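# Fit legs to the walking robot and raise its flag

## Task

Fill every empty socket of the walking robot's body with a leg, blue face upward, pressing each one in until it clicks fully into place (any leg suits any socket). Then press START: the legs lift the body and set it back down, and the blue flag rises only when the leg in every socket has pushed. Pressing START again drops the flag and repeats the test. Some legs are dead and never push; at the start no more than one dead leg is already seated. Replace any dead leg with another. Finish with the robot level and still on the bench and its blue flag raised.

## Robot and tools

Robot. Two arms, left_arm and right_arm, each ending in a five-finger hand: a right hand on right_arm and its mirror image, a left hand, on left_arm. Bases in the scene frame: left_arm at (+0.066, +0.405, 0) m, right_arm at (+0.028, -0.433, 0) m, each yawed very slightly.

Frames. Scene frame: origin at table-top height, halfway between the nominal bases; +z up, +x outward over the table, +y toward left_arm (not the image side). Fixed cameras and the table use it. Every hand position, orientation, velocity and offset of an arm uses that arm's own base frame, so the two arms' numbers are not directly comparable. The hand point sits 0.15 m out from the wrist face along the fingers and 0.05 m in front of the palm. Its +z runs along the straight fingers, +y out of the palm, +x across the palm away from the thumb on the right hand and toward the thumb on the left hand. Straight fingers end 0.06 to 0.07 m past the point. A wrist bracket on the little-finger side can collide with things; with the palm level the wrist can hang below the hand point and reach the table first.

The 28-number row (all values in [-1, 1], both arms always present): left_arm dx, dy, dz, rx, ry, rz; then left hand little, ring, middle, index, thumb_bend, thumb_turn, force_limit, speed; then the same 14 for right_arm and its hand. Pose numbers are offsets, not poses: they count from the arm's Hand target as it stood when the action or move began, along that arm's base axes; 1.0 equals 0.6 m of travel or 180 degrees; rx, ry, rz form one rotation vector turning about the Hand target's position. Within one action every row counts from that same start, but a new call starts from the updated Hand target, so resending an offset moves further. Six zeros means no new pose for that arm. The controller limits the commanded orientation to 32 degrees from the measured one per step. Hand numbers are absolute targets: -1 open/straight, +1 closed; thumb_turn -1 beside the palm, +1 opposite the fingers. force_limit runs linearly from about 0 N (-1) to 10 N (+1) at the fingertip, 15 N for the two thumb motors. speed rises from nearly zero at -1 to full at +0.48 and stays full to +1. There is no 'leave unchanged' value: repeat the hand's last executed eight numbers (or, if none yet, its hand_measured plus hand_force_limit and hand_speed). For a gentle grip close at speed -0.94 or lower. With the thumb turned fully in, the hand encloses objects about 0.035 to 0.065 m thick; thumb tip and index pad can pinch light things up to about 0.08 m.

Tools.
- execute_actions: actions is a list of actions, each a table of up to 15 rows of 28 numbers, one row per 1/30 s step; a short table repeats its final row to step 15. cameras optionally names cameras; an empty actions list returns all images.
- move: target is one row or a list of up to 15 rows, every one offset from the same starting Hand targets. speed is the path top speed in m/s (0.002 to 3.6, default 0.25), one value or one per target. blend in metres rounds corners of a list. stop_force in N (3 to 120) ends an arm's path once its wrist sensor feels that much push against its motion; use it slowly for touching, inserting and pressing. zero (with stop_force) re-zeroes before moving; blocking=false returns early and cannot go with stop_force. Paths are straight and ignore obstacles and the other arm.
- wait: seconds 0 to 3600, sends nothing new.
- stop: brakes a running move.
- zoom_image: camera name and region [x0, y0, x1, y1] in image pixels, at most 504 by 504.
- show_instructions: the reference images.
- zero_wrist_force: arm is left_arm or right_arm.
- finished_scene: ends the scene for good.
Cameras: cam_high, cam_low, cam_core, cam_over, cam_side, cam_left_wrist, cam_right_wrist, all 672x504.

Results. Per arm: end_effector_position (m), end_effector_quat_wxyz, velocities (omitted when joints are still), Hand target (the next offsets start here; the hand often rests short of it, and a resend or an explicit offset closes the gap), joint positions and torques, Wrist force and Wrist torque along the hand's axes plus a peak line. Per hand: hand_measured, hand_stopped_by (moving, target, force, stalled, fault) and hand_load_n, all in the hand-number order; a lost grip shows only as load near 0. A move adds a 'move:' line: done, off_target, moving, held or fault, with limits such as paced or held.

Cautions. About 150 N on an arm, or excess joint torque, causes a fault stop of about 10 s; arms are stiff, so aiming even slightly past a firm contact can trigger one. Keep the arms from touching each other and never grip the other hand. Avoid drops, releasing moving parts, fast impacts, hard presses and overloaded fingers; nothing may leave the table. Hot motors from long holds or stretched reach can brake an arm. Finish with the robot resting still and level.

Each tool is called by a JSON object that holds its "method" and its "body".

Reference images:

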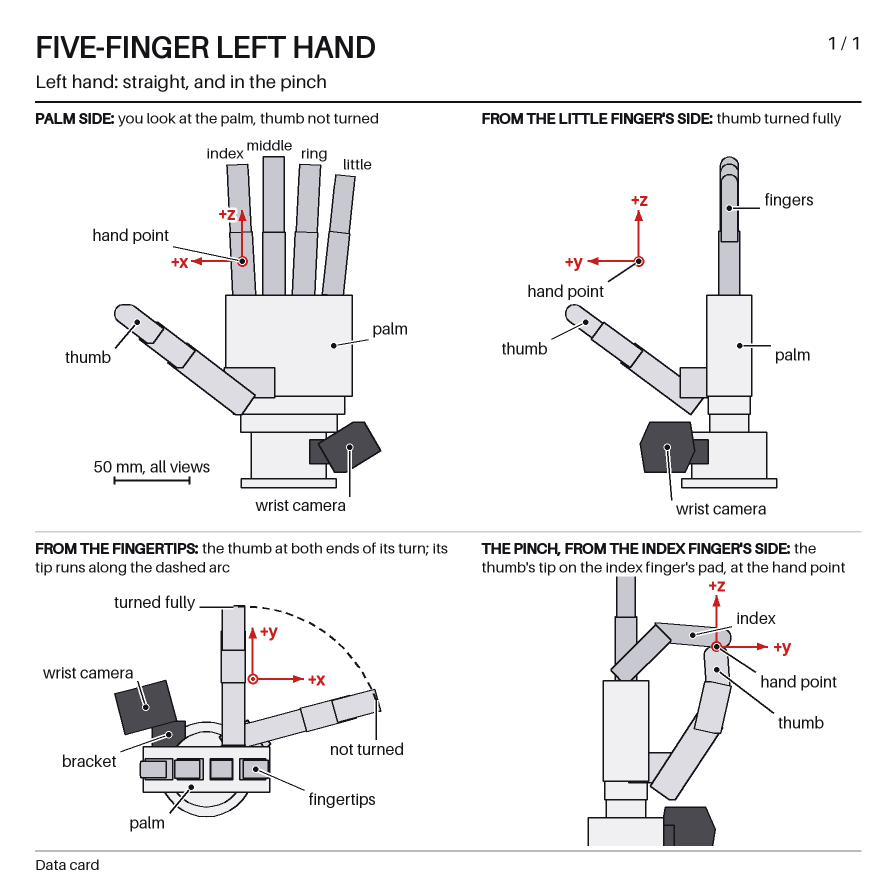

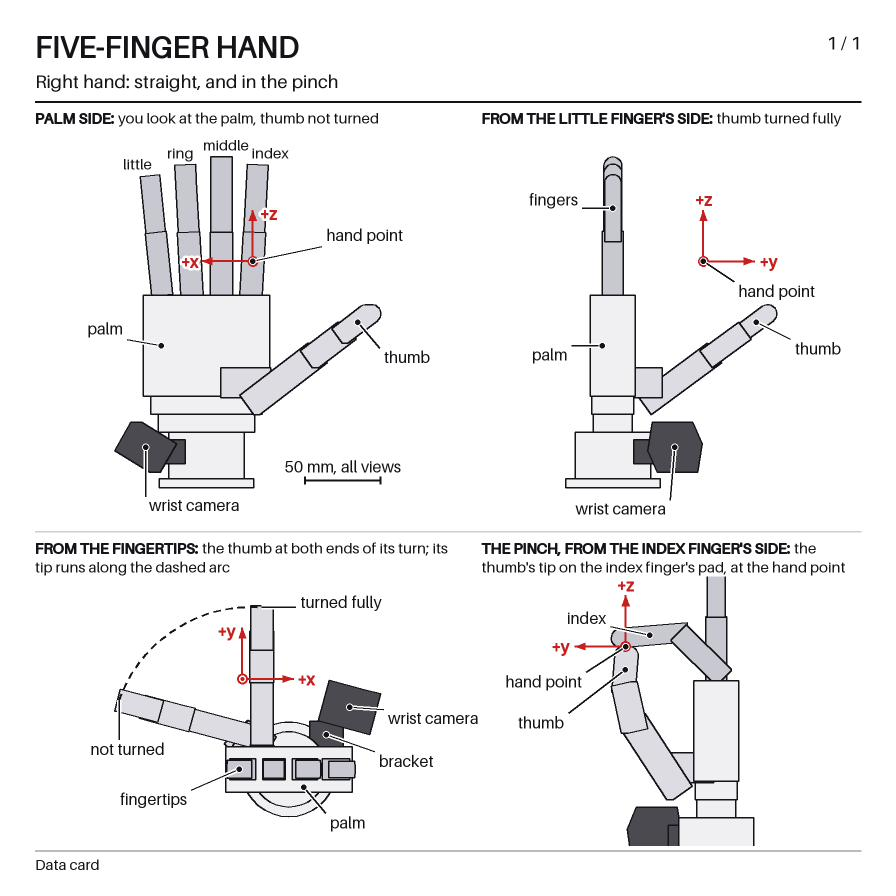

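## Session

{"method": "execute_actions", "body": {"actions": []}}

Scene clock: 0.00 s.
left_arm: end_effector_position=(+0.3061, -0.3535, +0.1543) hand_measured=(-1.000, -1.000, -1.000, -1.000, -1.000, -1.000) hand_load_n=(+0.0, +0.0, +0.0, +0.0, +0.0, +0.0) hand_stopped_by=(target, target, target, target, target, target) hand_force_limit=0.00 hand_speed=-0.80 end_effector_quat_wxyz=(-0.140, +0.979, +0.048, -0.138) | right_arm: end_effector_position=(+0.5463, +0.1447, +0.3370) hand_measured=(-1.000, -1.000, -1.000, -1.000, -1.000, -1.000) hand_load_n=(+0.0, +0.0, +0.0, +0.0, +0.0, +0.0) hand_stopped_by=(target, target, target, target, target, target) hand_force_limit=0.00 hand_speed=-0.80 end_effector_quat_wxyz=(-0.410, -0.044, +0.663, +0.625)
Joint positions: left_arm=[2.595 -2.105 -1.445 1.59 -1.646 0.912] | right_arm=[-0.334 -0.68 1.398 2.566 0.986 -2.705]
Joint velocities: within noise
Joint torques (N m): no reading
Wrist force (N): no reading
Wrist torque (N m): no reading
Wrist force, peak (N): no reading
Hand target: left_arm +0.3061, -0.3535, +0.1543; -0.140, +0.979, +0.048, -0.138 | right_arm +0.5463, +0.1447, +0.3370; -0.410, -0.044, +0.663, +0.625

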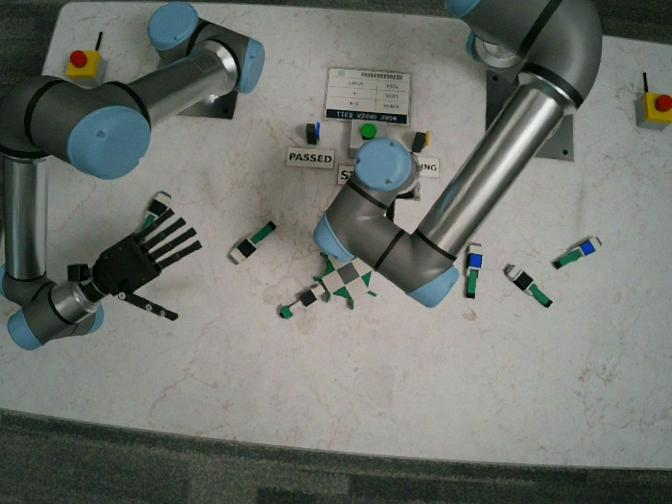

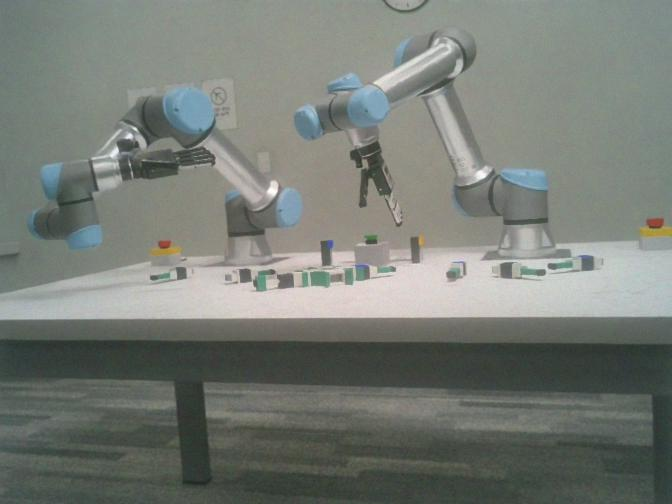

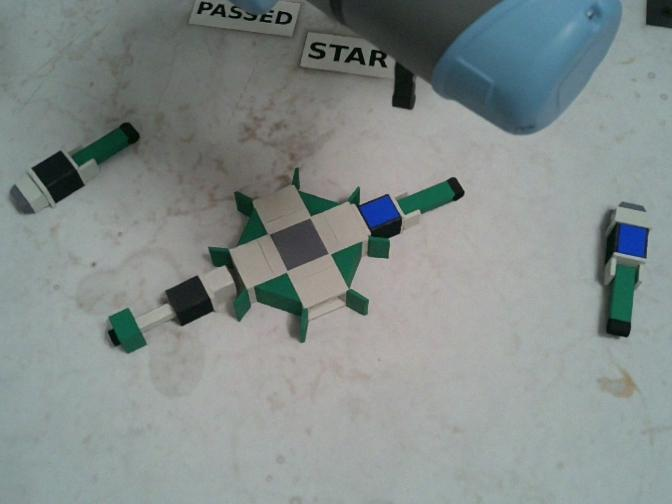

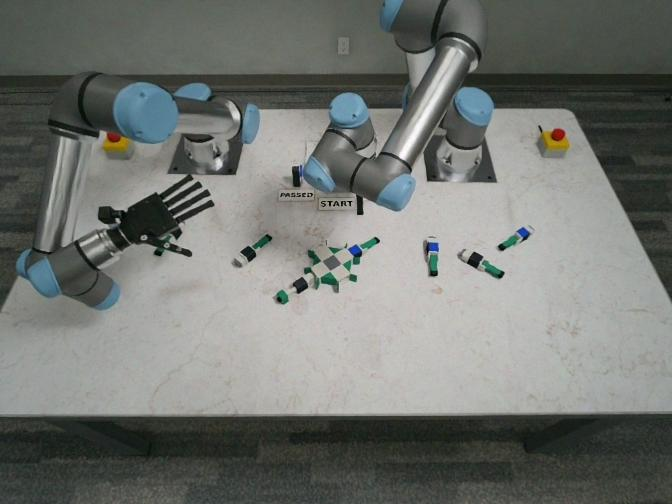

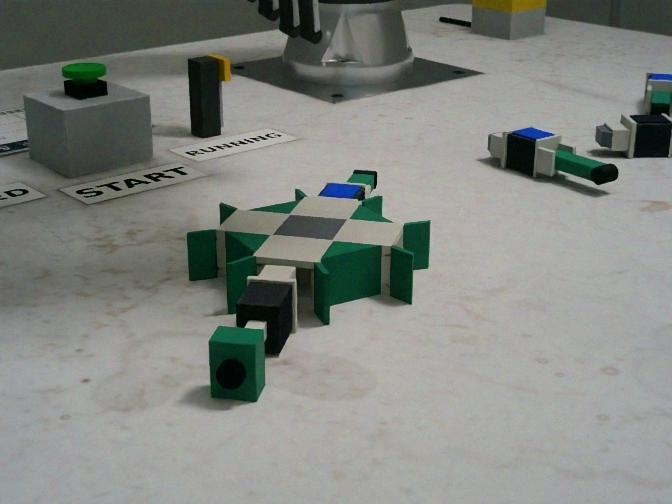

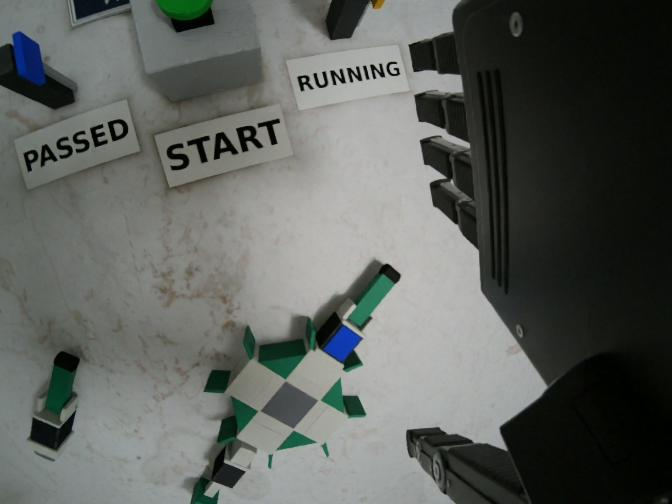

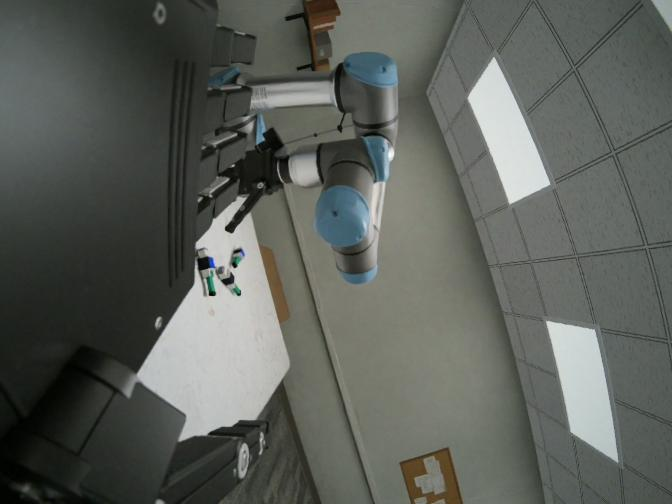

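{"method": "zoom_image", "body": {"camera": "cam_core", "region": [80, 140, 480, 370]}}

{"method": "zoom_image", "body": {"camera": "cam_side", "region": [160, 150, 460, 420]}}

{"method": "zoom_image", "body": {"camera": "cam_high", "region": [120, 60, 440, 340]}}

{"method": "zoom_image", "body": {"camera": "cam_high", "region": [440, 210, 640, 330]}}

{"method": "zoom_image", "body": {"camera": "cam_side", "region": [460, 60, 672, 220]}}

Scaled by 1.260.

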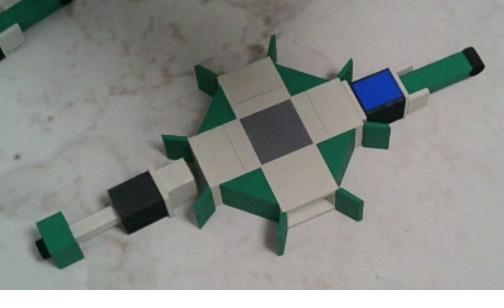

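Scaled by 1.680.

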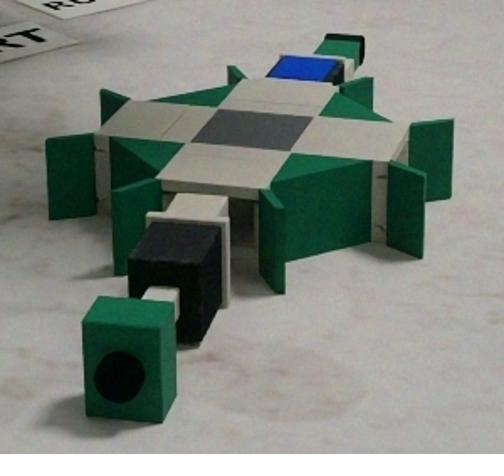

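Scaled by 1.575.

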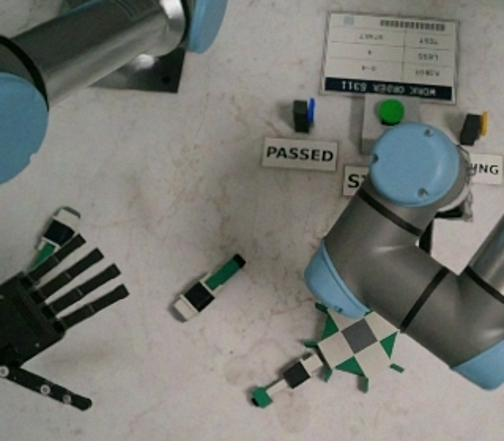

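Scaled by 2.520.

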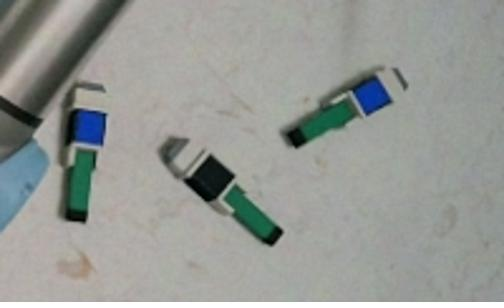

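Scaled by 2.377.

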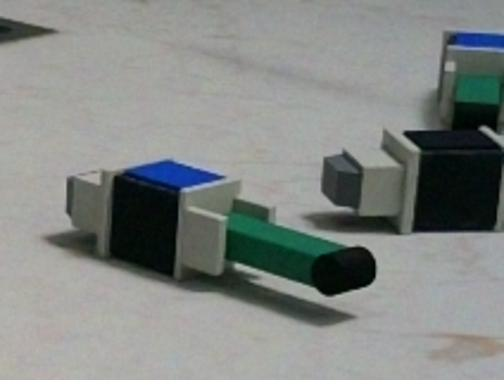

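{"method": "zoom_image", "body": {"camera": "cam_core", "region": [90, 240, 260, 370]}}

{"method": "zoom_image", "body": {"camera": "cam_core", "region": [200, 160, 480, 350]}}

{"method": "zoom_image", "body": {"camera": "cam_high", "region": [310, 55, 430, 160]}}

{"method": "zoom_image", "body": {"camera": "cam_low", "region": [220, 230, 420, 300]}}

{"method": "zoom_image", "body": {"camera": "cam_side", "region": [180, 190, 340, 410]}}

Scaled by 2.965.

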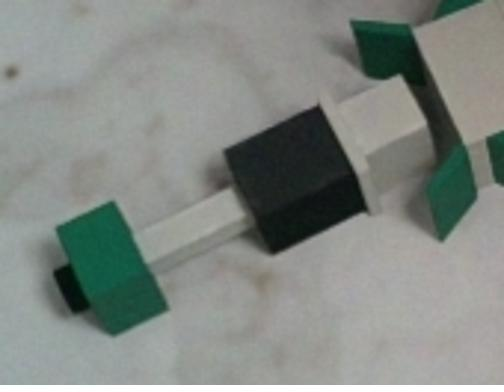

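Scaled by 1.800.

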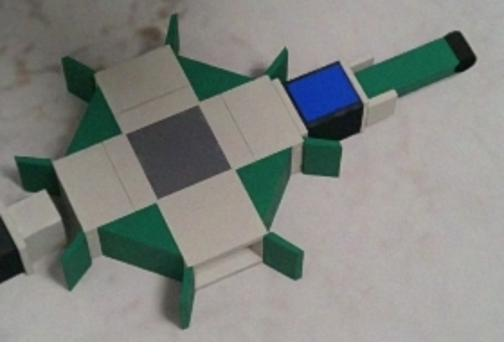

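Scaled by 4.200.

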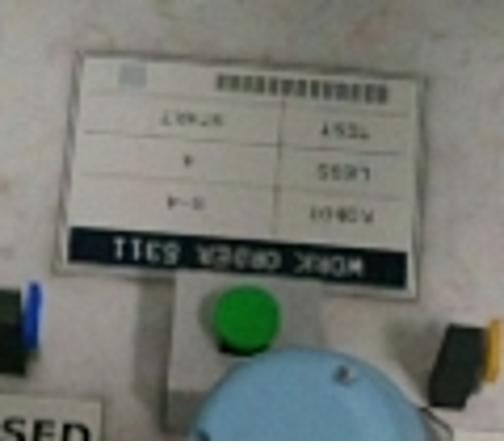

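Scaled by 2.520.

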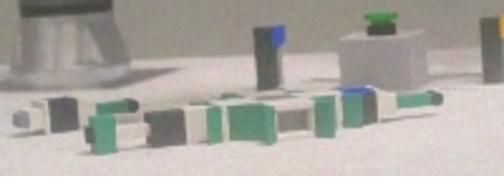

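Scaled by 2.291.

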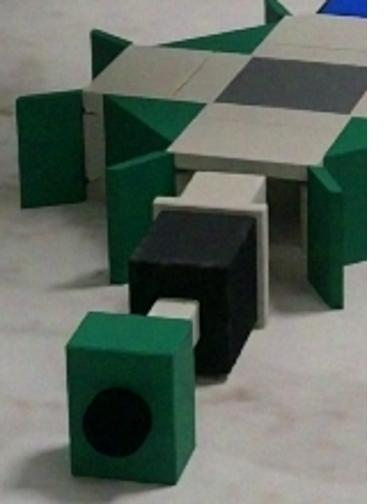

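{"method": "move", "body": {"target": [0.083, 0.7, 0.25, 0, 0, 0, -1, -1, -1, -1, -1, -1, 0, -0.8, 0, 0, 0, 0, 0, 0, -1, -1, -1, -1, -1, -1, 0, -0.8], "cameras": ["cam_high", "cam_core", "cam_over", "cam_side", "cam_low"]}}

Scene clock: 5.20 s.
left_arm: end_effector_position=(+0.3558, +0.0664, +0.3042) hand_measured=(-1.000, -1.000, -1.000, -1.000, -1.000, -1.000) hand_load_n=(+0.0, +0.0, +0.0, +0.0, +0.0, +0.0) hand_stopped_by=(target, target, target, target, target, target) hand_force_limit=0.00 hand_speed=-0.80 end_effector_quat_wxyz=(-0.140, +0.979, +0.048, -0.139) | right_arm: end_effector_position=(+0.5463, +0.1447, +0.3370) hand_measured=(-1.000, -1.000, -1.000, -1.000, -1.000, -1.000) hand_load_n=(+0.0, +0.0, +0.0, +0.0, +0.0, +0.0) hand_stopped_by=(target, target, target, target, target, target) hand_force_limit=0.00 hand_speed=-0.80 end_effector_quat_wxyz=(-0.410, -0.044, +0.663, +0.625)
Joint positions: left_arm=[3.621 -1.767 -1.459 1.513 -1.942 1.925] | right_arm=[-0.334 -0.68 1.398 2.566 0.986 -2.705]
Joint torques (N m): left_arm=[8.3 33.94 21.57 -0.16 -0.61 1.66] | right_arm=[-0.46 -46.51 -15.15 0.73 0.32 -0.18]
Wrist force (N): left_arm=[0.1 -0.4 0.1] | right_arm=[-0.2 -0.1 0.1]
Wrist torque (N m): left_arm=[-0.09 0.00 0.17] | right_arm=[-0.02 0.02 -0.01]
Wrist force, peak (N): left_arm=[0.2 -2.5 0.0] | right_arm=[-0.5 -0.3 0.3]
Hand target: left_arm +0.3559, +0.0665, +0.3043; -0.140, +0.979, +0.048, -0.138 | right_arm +0.5463, +0.1447, +0.3370; -0.410, -0.044, +0.663, +0.625
Off the commanded pose: left_arm 0.000 m, 0 deg | right_arm 0.000 m, 0 deg.
move: done
Images, in order (width x height): cam_high 672x504, cam_low 672x504, cam_core 672x504, cam_over 672x504, cam_side 672x504.

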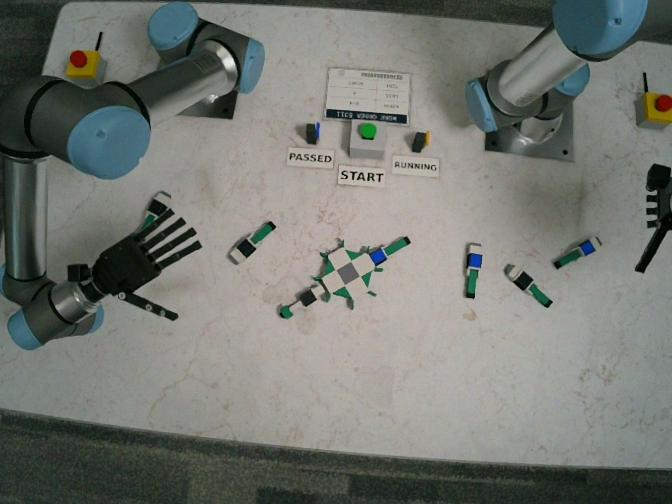

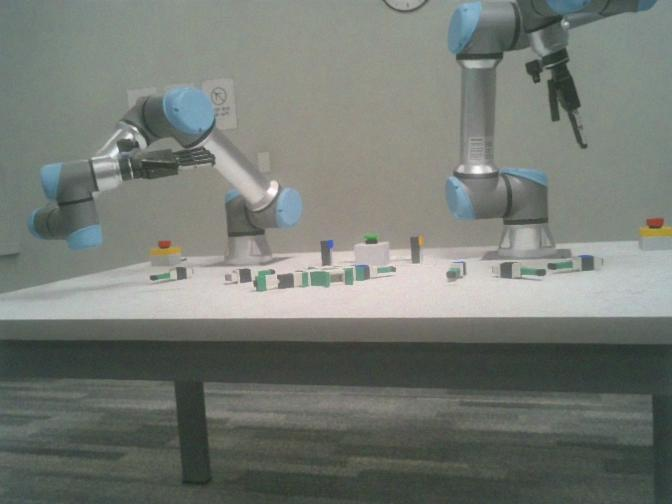

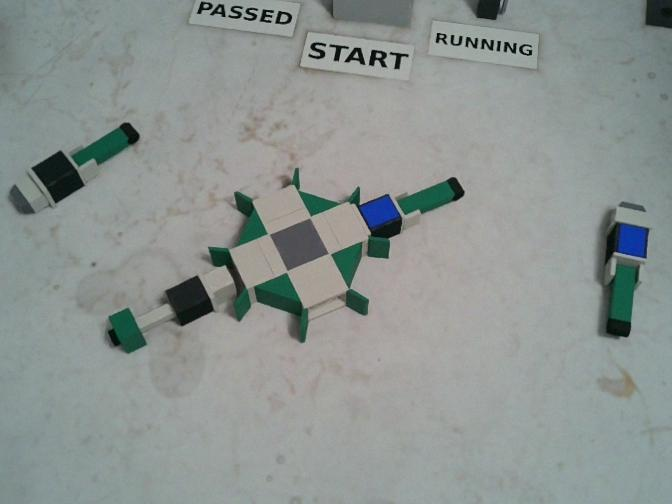

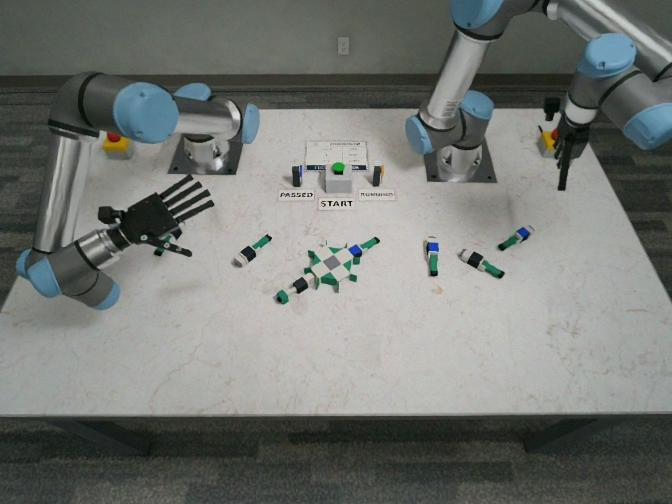

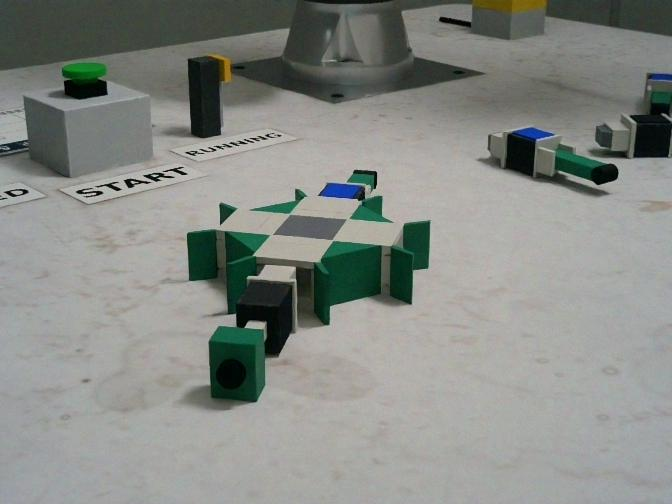

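{"method": "execute_actions", "body": {"actions": [], "cameras": ["cam_left_wrist", "cam_core"]}}

{"method": "zoom_image", "body": {"camera": "cam_core", "region": [340, 160, 480, 260]}}

{"method": "zoom_image", "body": {"camera": "cam_core", "region": [220, 160, 400, 350]}}

{"method": "zoom_image", "body": {"camera": "cam_core", "region": [0, 110, 160, 230]}}

{"method": "zoom_image", "body": {"camera": "cam_core", "region": [570, 180, 672, 350]}}

Scene clock: 5.43 s.
left_arm: end_effector_position=(+0.3558, +0.0664, +0.3043) hand_measured=(-1.000, -1.000, -1.000, -1.000, -1.000, -1.000) hand_load_n=(+0.0, -0.5, +0.0, +0.0, -0.5, +0.0) hand_stopped_by=(target, target, target, target, target, target) hand_force_limit=0.00 hand_speed=-0.80 end_effector_quat_wxyz=(-0.140, +0.979, +0.048, -0.138) | right_arm: end_effector_position=(+0.5463, +0.1447, +0.3370) hand_measured=(-1.000, -1.000, -1.000, -1.000, -1.000, -1.000) hand_load_n=(+0.0, +0.0, +0.0, -0.5, +0.0, +0.0) hand_stopped_by=(target, target, target, target, target, target) hand_force_limit=0.00 hand_speed=-0.80 end_effector_quat_wxyz=(-0.410, -0.044, +0.663, +0.625)
Joint positions: left_arm=[3.621 -1.767 -1.459 1.513 -1.942 1.925] | right_arm=[-0.334 -0.68 1.398 2.566 0.986 -2.705]
Joint velocities: within noise
Joint torques (N m): left_arm=[11.16 34.36 25.76 -0.28 -1.38 1.39] | right_arm=[-0.57 -46.34 -15.23 0.66 0.45 0.05]
Wrist force (N): left_arm=[0.2 -0.2 -0.2] | right_arm=[0.2 0.0 0.0]
Wrist torque (N m): left_arm=[-0.04 -0.04 0.11] | right_arm=[0.01 -0.03 0.02]
Wrist force, peak (N): left_arm=[0.2 -0.6 0.1] | right_arm=[-0.2 0.0 0.4]
Hand target: left_arm +0.3559, +0.0665, +0.3043; -0.140, +0.979, +0.048, -0.138 | right_arm +0.5463, +0.1447, +0.3370; -0.410, -0.044, +0.663, +0.625
Off the commanded pose: left_arm 0.000 m, 0 deg | right_arm 0.000 m, 0 deg.
camera_calibration:
cam_left_wrist: T_world_to_cam=[[0.22366, 0.95143, 0.21156, -0.2086], [0.95074, -0.26076, 0.1676, -0.36642], [0.21463, 0.16365, -0.96289, 0.32117]] pos_world=[0.3261, 0.05036, 0.41479]
Images, in order (width x height): cam_core 672x504, cam_left_wrist 672x504.

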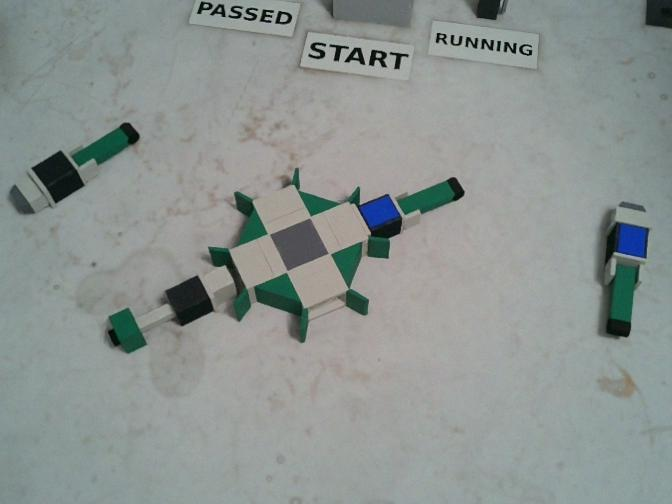

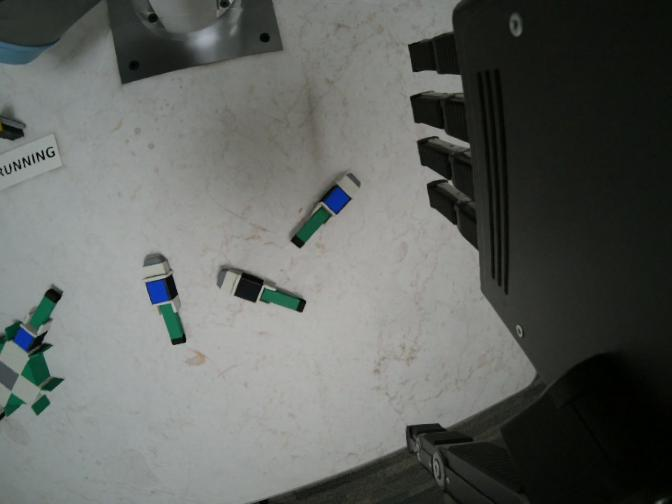

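Scaled by 3.600.

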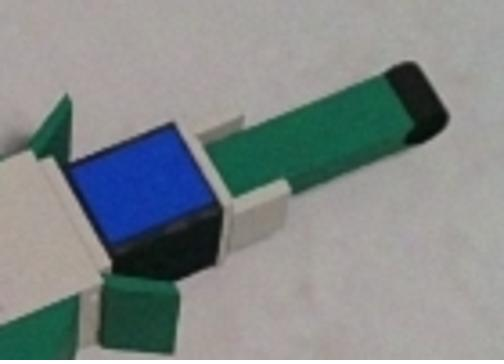

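Scaled by 2.653.

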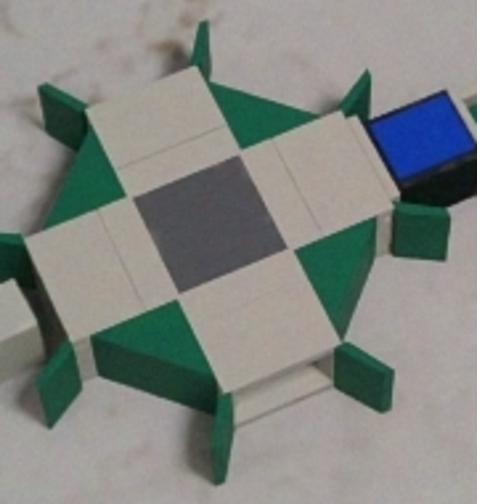

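Scaled by 3.150.

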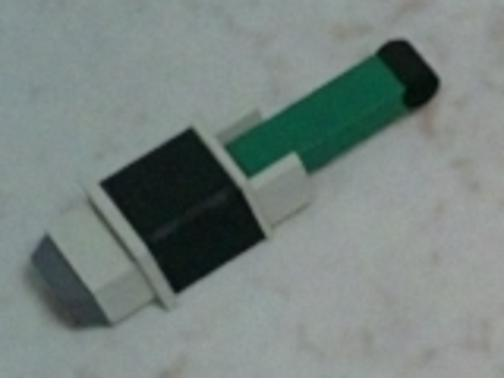

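Scaled by 2.965.

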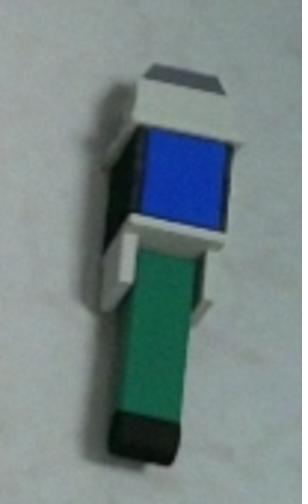

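{"method": "move", "body": {"target": [0, 0, 0, 0, 0, 0, -1, -1, -1, -1, -1, -1, 0, -0.8, -0.16, -0.2, 0.15, -0.382, 0.775, -0.394, -1, -1, -1, -1, -1, -1, 0, -0.8], "cameras": ["cam_high", "cam_low", "cam_right_wrist"]}}

Scene clock: 12.60 s.
left_arm: end_effector_position=(+0.3559, +0.0665, +0.3043) hand_measured=(-1.000, -1.000, -1.000, -1.000, -1.000, -1.000) hand_load_n=(+0.0, +0.0, +0.0, +0.0, +0.0, +0.0) hand_stopped_by=(target, target, target, target, target, target) hand_force_limit=0.00 hand_speed=-0.80 end_effector_quat_wxyz=(-0.140, +0.979, +0.048, -0.138) | right_arm: end_effector_position=(+0.4504, +0.0247, +0.4269) hand_measured=(-1.000, -1.000, -1.000, -1.000, -1.000, -1.000) hand_load_n=(+0.0, +0.0, +0.0, +0.0, -0.5, +0.0) hand_stopped_by=(target, target, target, target, target, target) hand_force_limit=0.00 hand_speed=-0.80 end_effector_quat_wxyz=(-0.331, +0.944, -0.013, -0.011)
Joint positions: left_arm=[3.621 -1.767 -1.459 1.513 -1.942 1.925] | right_arm=[-0.446 -1.12 0.914 2.122 0.979 1.045]
Joint torques (N m): left_arm=[10.84 35.24 27.2 -0.11 -1.54 1.51] | right_arm=[-8.02 -49.25 -19 1.39 -1.78 0.96]
Wrist force (N): left_arm=[0.0 -0.4 -0.2] | right_arm=[0.7 -0.1 -1.3]
Wrist torque (N m): left_arm=[-0.07 0.01 0.10] | right_arm=[0.14 -0.12 0.18]
Wrist force, peak (N): left_arm=[-0.1 -0.7 0.2] | right_arm=[2.0 -0.6 -1.3]
Hand target: left_arm +0.3559, +0.0665, +0.3043; -0.140, +0.979, +0.048, -0.138 | right_arm +0.4503, +0.0247, +0.4270; -0.330, +0.944, -0.013, -0.011
Off the commanded pose: left_arm 0.000 m, 0 deg | right_arm 0.000 m, 0 deg.
move: done
cam_right_wrist: T_world_to_cam=[[0.24096, -0.7792, -0.57861, 0.15342], [-0.83533, -0.47003, 0.28511, 0.26608], [-0.49412, 0.41463, -0.76415, 0.64996]] pos_world=[0.50646, -0.02489, 0.50957]

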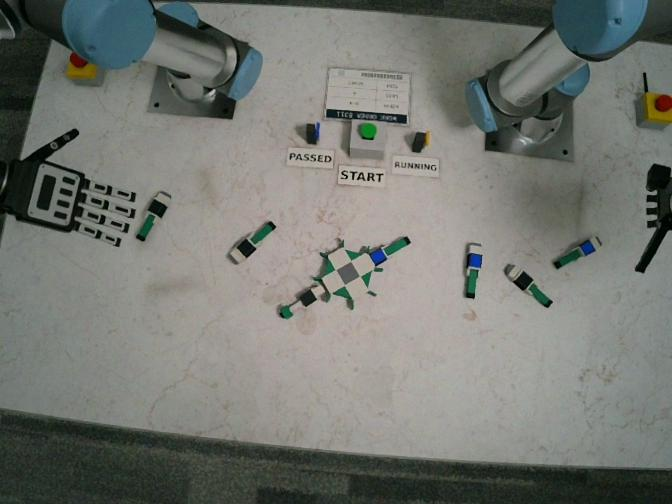

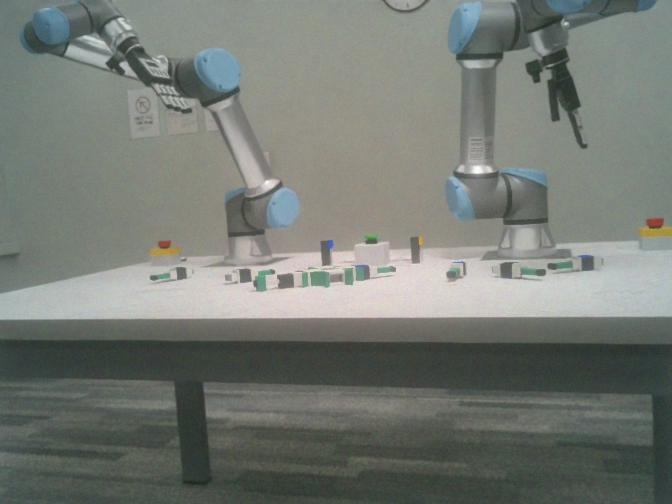

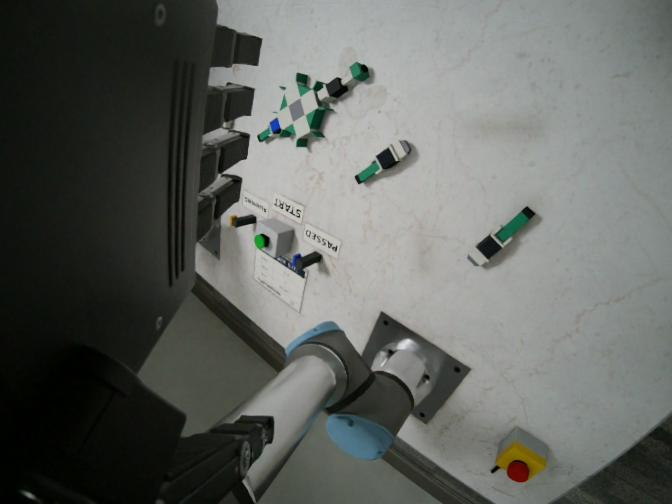

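{"method": "move", "body": {"target": [0.15, -0.92, -0.09, 0, 0, 0, -1, -1, -1, -1, -1, -1, 0, -0.8, 0, 0, 0, 0, 0, 0, -1, -1, -1, -1, -1, -1, 0, -0.8], "cameras": ["cam_left_wrist", "cam_high"], "speed": 0.4}}

Scene clock: 15.20 s.
left_arm: end_effector_position=(+0.4446, -0.4842, +0.2496) hand_measured=(-1.000, -1.000, -1.000, -1.000, -1.000, -1.000) hand_load_n=(+0.0, +0.0, +0.0, +0.0, +0.0, +0.0) hand_stopped_by=(target, target, target, target, target, target) hand_force_limit=0.00 hand_speed=-0.80 end_effector_quat_wxyz=(-0.110, +0.986, +0.052, -0.118) | right_arm: end_effector_position=(+0.4503, +0.0247, +0.4270) hand_measured=(-1.000, -1.000, -1.000, -1.000, -1.000, -1.000) hand_load_n=(+0.0, +0.0, +0.0, +0.0, +0.0, +0.0) hand_stopped_by=(target, target, target, target, target, target) hand_force_limit=0.00 hand_speed=-0.80 end_effector_quat_wxyz=(-0.330, +0.944, -0.013, -0.011)
Joint positions: left_arm=[2.546 -2.731 -0.035 0.873 -1.603 0.865] | right_arm=[-0.447 -1.12 0.914 2.122 0.979 1.046]
Joint torques (N m): left_arm=[-12.89 53 17.31 -4.74 -1.91 -0.5] | right_arm=[-7.34 -47.85 -25.12 3.18 1.2 0.63]
Wrist force (N): left_arm=[0.2 -0.3 0.0] | right_arm=[0.5 -0.1 -1.0]
Wrist torque (N m): left_arm=[-0.08 -0.01 -0.04] | right_arm=[0.14 -0.11 0.14]
Wrist force, peak (N): left_arm=[0.2 -3.4 0.1] | right_arm=[0.4 -0.2 -1.6]
Hand target: left_arm +0.4459, -0.4855, +0.2503; -0.140, +0.979, +0.048, -0.138 | right_arm +0.4503, +0.0247, +0.4270; -0.330, +0.944, -0.013, -0.011
Off the commanded pose: left_arm 0.002 m, 4 deg | right_arm 0.000 m, 0 deg.
elbow stopped short (left arm): the move would have taken joint 3 (elbow) straighter than the controller allows.
move: off_target (left_arm)
cam_left_wrist: T_world_to_cam=[[0.20599, 0.9644, 0.16584, 0.33257], [0.94428, -0.24035, 0.22486, -0.58672], [0.25672, 0.11028, -0.96018, 0.29433]] pos_world=[0.40997, -0.49421, 0.35939]
Images, in order (width x height): cam_high 672x504, cam_left_wrist 672x504.

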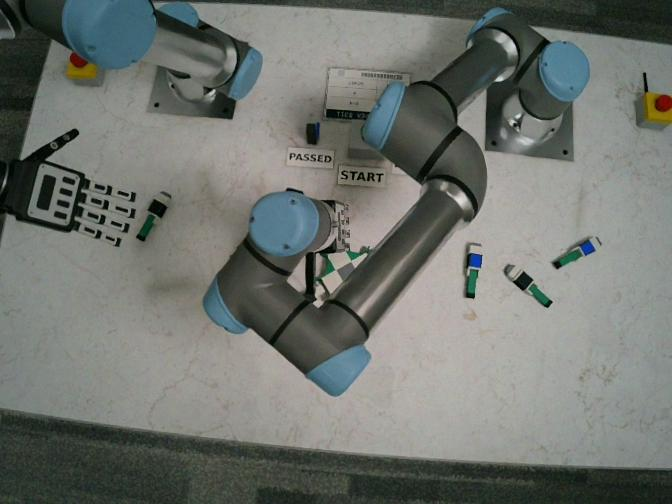

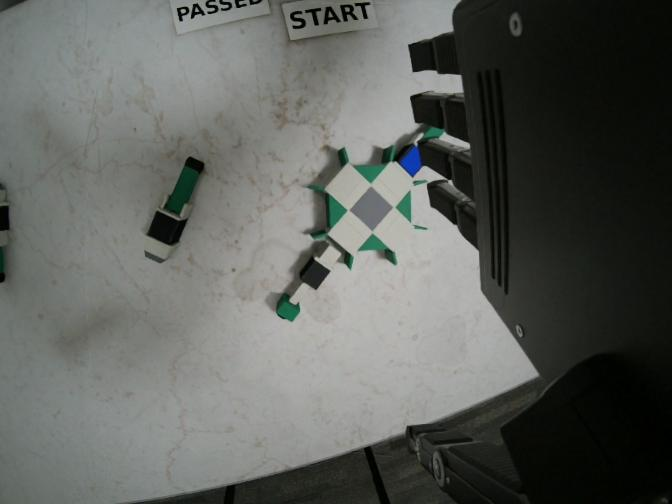

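{"method": "zoom_image", "body": {"camera": "cam_left_wrist", "region": [260, 130, 450, 330]}}

{"method": "zoom_image", "body": {"camera": "cam_left_wrist", "region": [120, 140, 230, 280]}}

Scaled by 2.520 from the camera's image (finer frame: 960x720).

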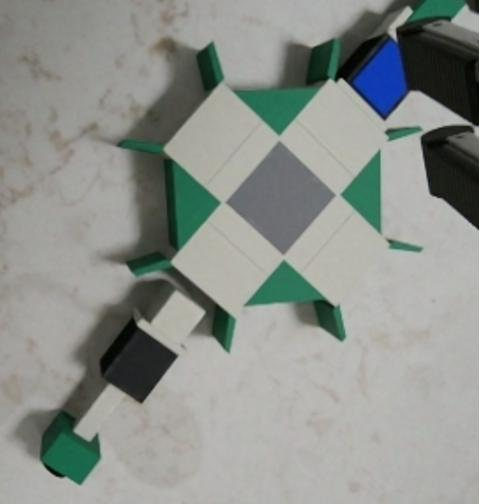

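Scaled by 3.600 from the camera's image (finer frame: 960x720).

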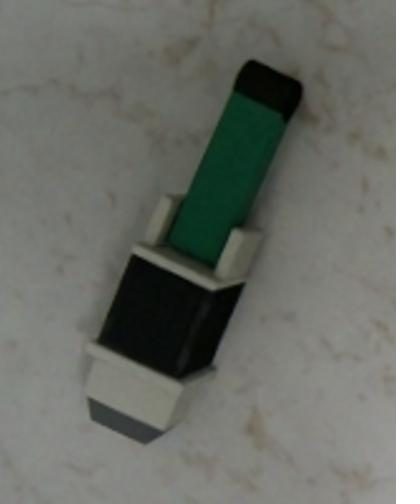

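{"method": "move", "body": {"target": [-0.14, 0.82, 0.09, 0.104, 0.187, 0.907, -1, -1, -1, -1, -1, -1, 0, -0.8, 0, 0, 0, 0, 0, 0, -1, -1, -1, -1, -1, -1, 0, -0.8], "cameras": ["cam_left_wrist", "cam_high", "cam_low"], "speed": 0.5}}

Scene clock: 20.37 s.
left_arm: end_effector_position=(+0.3619, +0.0065, +0.3043) hand_measured=(-1.000, -1.000, -1.000, -1.000, -1.000, -1.000) hand_load_n=(+0.5, +0.0, +0.0, +0.0, +0.0, +0.0) hand_stopped_by=(target, target, target, target, target, target) hand_force_limit=0.00 hand_speed=-0.80 end_effector_quat_wxyz=(+0.001, +0.015, +0.940, -0.340) | right_arm: end_effector_position=(+0.4503, +0.0247, +0.4270) hand_measured=(-1.000, -1.000, -1.000, -1.000, -1.000, -1.000) hand_load_n=(+0.0, +0.0, +0.0, +0.0, +0.0, +0.0) hand_stopped_by=(target, target, target, target, target, target) hand_force_limit=0.00 hand_speed=-0.80 end_effector_quat_wxyz=(-0.330, +0.944, -0.013, -0.011)
Joint positions: left_arm=[3.767 -1.797 -1.565 1.33 -1.031 -0.784] | right_arm=[-0.447 -1.12 0.914 2.122 0.979 1.046]
Joint torques (N m): left_arm=[-2.6 20.16 26.52 -4.74 -1.02 -0.94] | right_arm=[-6.29 -48.23 -24.79 3.24 1.14 -0.7]
Wrist force (N): left_arm=[0.5 -0.9 0.8] | right_arm=[0.4 -0.5 -1.1]
Wrist torque (N m): left_arm=[-0.03 0.02 0.00] | right_arm=[0.08 -0.09 0.11]
Wrist force, peak (N): left_arm=[0.4 -0.8 1.0] | right_arm=[0.8 -0.2 -1.6]
Hand target: left_arm +0.3619, +0.0065, +0.3043; +0.001, +0.015, +0.940, -0.340 | right_arm +0.4503, +0.0247, +0.4270; -0.330, +0.944, -0.013, -0.011
Off the commanded pose: left_arm 0.000 m, 0 deg | right_arm 0.000 m, 0 deg.
move: done
cam_left_wrist: T_world_to_cam=[[-0.31328, -0.72113, 0.61792, -0.07137], [-0.82011, 0.53351, 0.20684, 0.236], [-0.47883, -0.44196, -0.75854, 0.52241]] pos_world=[0.42134, 0.05351, 0.39155]
Images, in order (width x height): cam_high 672x504, cam_low 672x504, cam_left_wrist 672x504.

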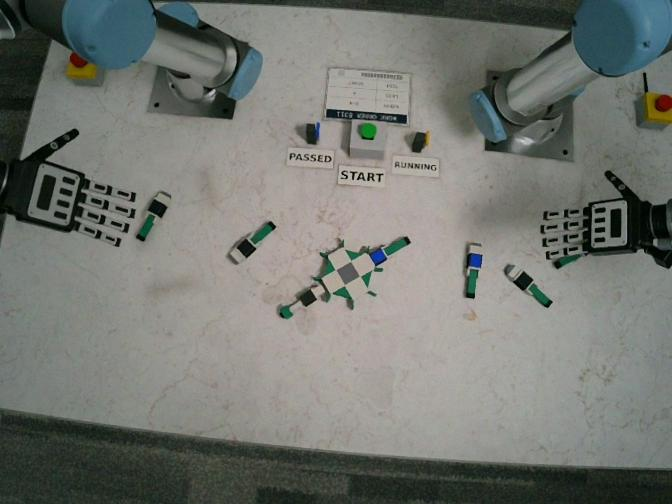

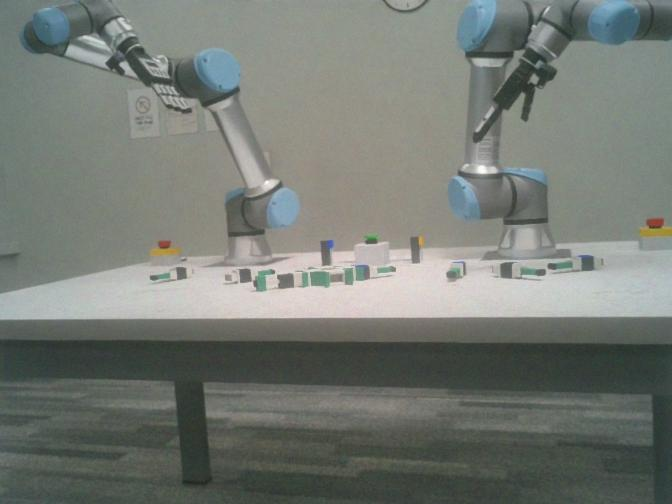

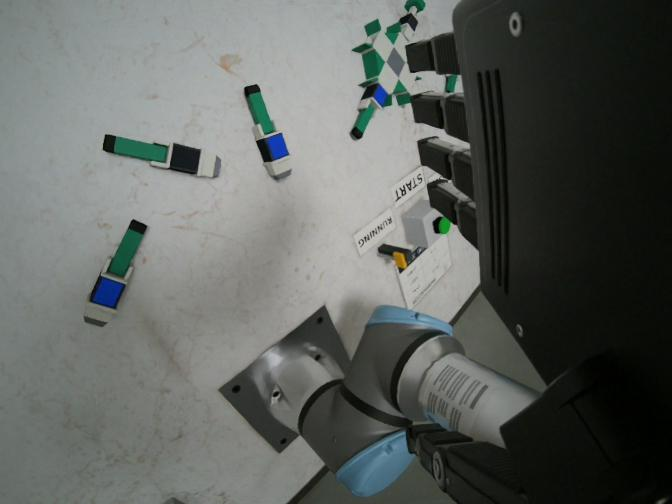

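{"method": "move", "body": {"target": [0, 0, 0, 0, 0, 0, -1, -1, -1, -1, -1, -1, 0, -0.8, 0.217, 0.25, -0.4, 0, 0, 0, -1, -1, -1, -1, -1, -1, 0, -0.8], "cameras": ["cam_right_wrist", "cam_high", "cam_core"], "speed": 0.4}}

{"method": "zoom_image", "body": {"camera": "cam_right_wrist", "region": [220, 50, 500, 300]}}

{"method": "zoom_image", "body": {"camera": "cam_high", "region": [320, 60, 420, 130]}}

Scene clock: 21.97 s.
left_arm: end_effector_position=(+0.3619, +0.0065, +0.3043) hand_measured=(-1.000, -1.000, -1.000, -1.000, -1.000, -1.000) hand_load_n=(+0.0, +0.0, +0.0, +0.0, +0.0, +0.0) hand_stopped_by=(target, target, target, target, target, target) hand_force_limit=0.00 hand_speed=-0.80 end_effector_quat_wxyz=(+0.001, +0.015, +0.940, -0.340) | right_arm: end_effector_position=(+0.5805, +0.1747, +0.1871) hand_measured=(-1.000, -1.000, -1.000, -1.000, -1.000, -1.000) hand_load_n=(+0.0, +0.0, +0.0, +0.0, +0.0, +0.0) hand_stopped_by=(target, target, target, target, target, target) hand_force_limit=0.00 hand_speed=-0.80 end_effector_quat_wxyz=(-0.330, +0.944, -0.013, -0.011)
Joint positions: left_arm=[3.767 -1.797 -1.565 1.33 -1.031 -0.784] | right_arm=[-0.112 -0.739 0.841 1.573 0.904 1.45]
Joint torques (N m): left_arm=[8.45 20.99 26.34 -4.76 -1.06 -1.36] | right_arm=[2.45 -45.45 -21.32 0.63 1.14 0.82]
Wrist force (N): left_arm=[0.4 -1.0 0.6] | right_arm=[0.1 -0.5 -0.8]
Wrist torque (N m): left_arm=[-0.05 0.03 0.05] | right_arm=[0.05 -0.05 0.17]
Wrist force, peak (N): left_arm=[0.4 -0.9 1.0] | right_arm=[-0.6 -0.6 -3.5]
Hand target: left_arm +0.3619, +0.0065, +0.3043; +0.001, +0.015, +0.940, -0.340 | right_arm +0.5805, +0.1747, +0.1870; -0.330, +0.944, -0.013, -0.011
Off the commanded pose: left_arm 0.000 m, 0 deg | right_arm 0.000 m, 0 deg.
move: done
cam_right_wrist: T_world_to_cam=[[0.2408, -0.77934, -0.57848, 0.10015], [-0.83544, -0.4698, 0.28517, 0.51364], [-0.49401, 0.41462, -0.76423, 0.46873]] pos_world=[0.63656, 0.12501, 0.26967]
Images, in order (width x height): cam_high 672x504, cam_core 672x504, cam_right_wrist 672x504.

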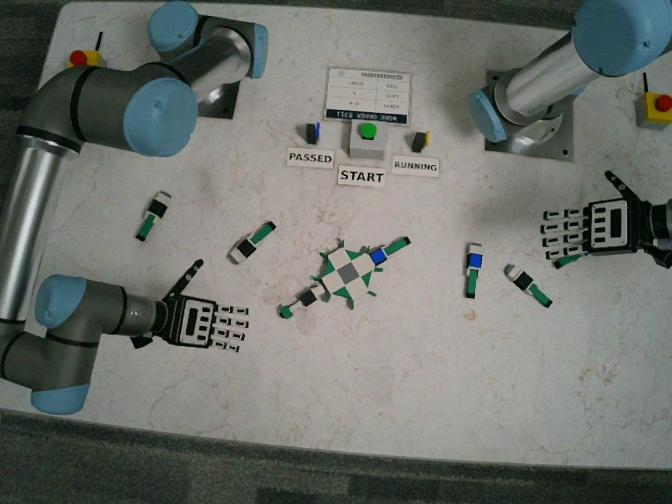

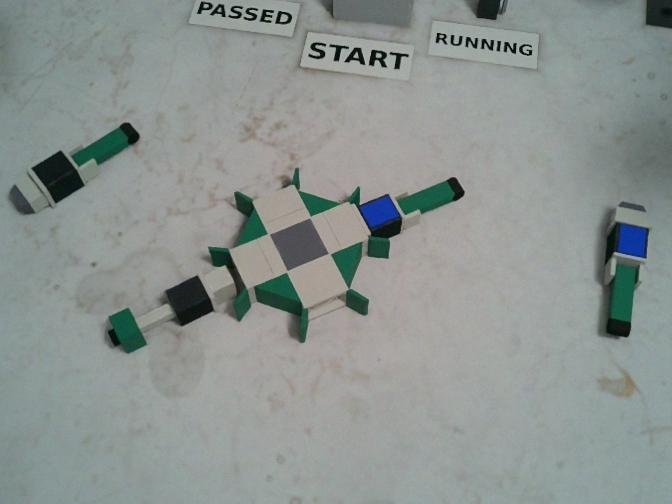

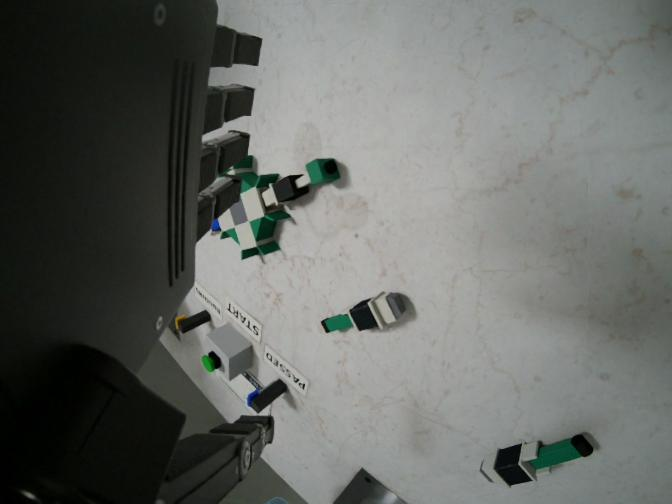

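Scaled by 1.800 from the camera's image (finer frame: 960x720).

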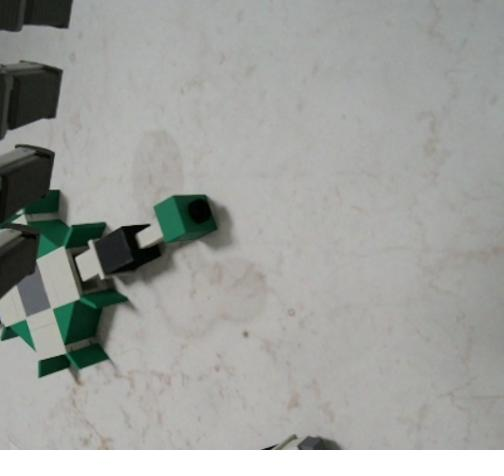

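Scaled by 5.040.

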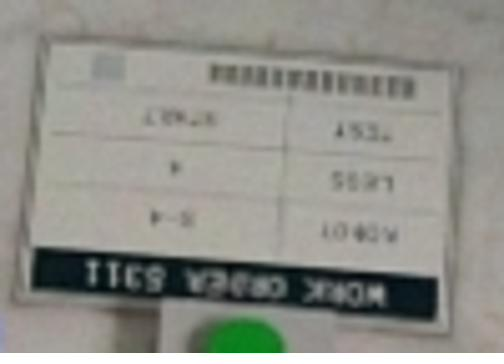

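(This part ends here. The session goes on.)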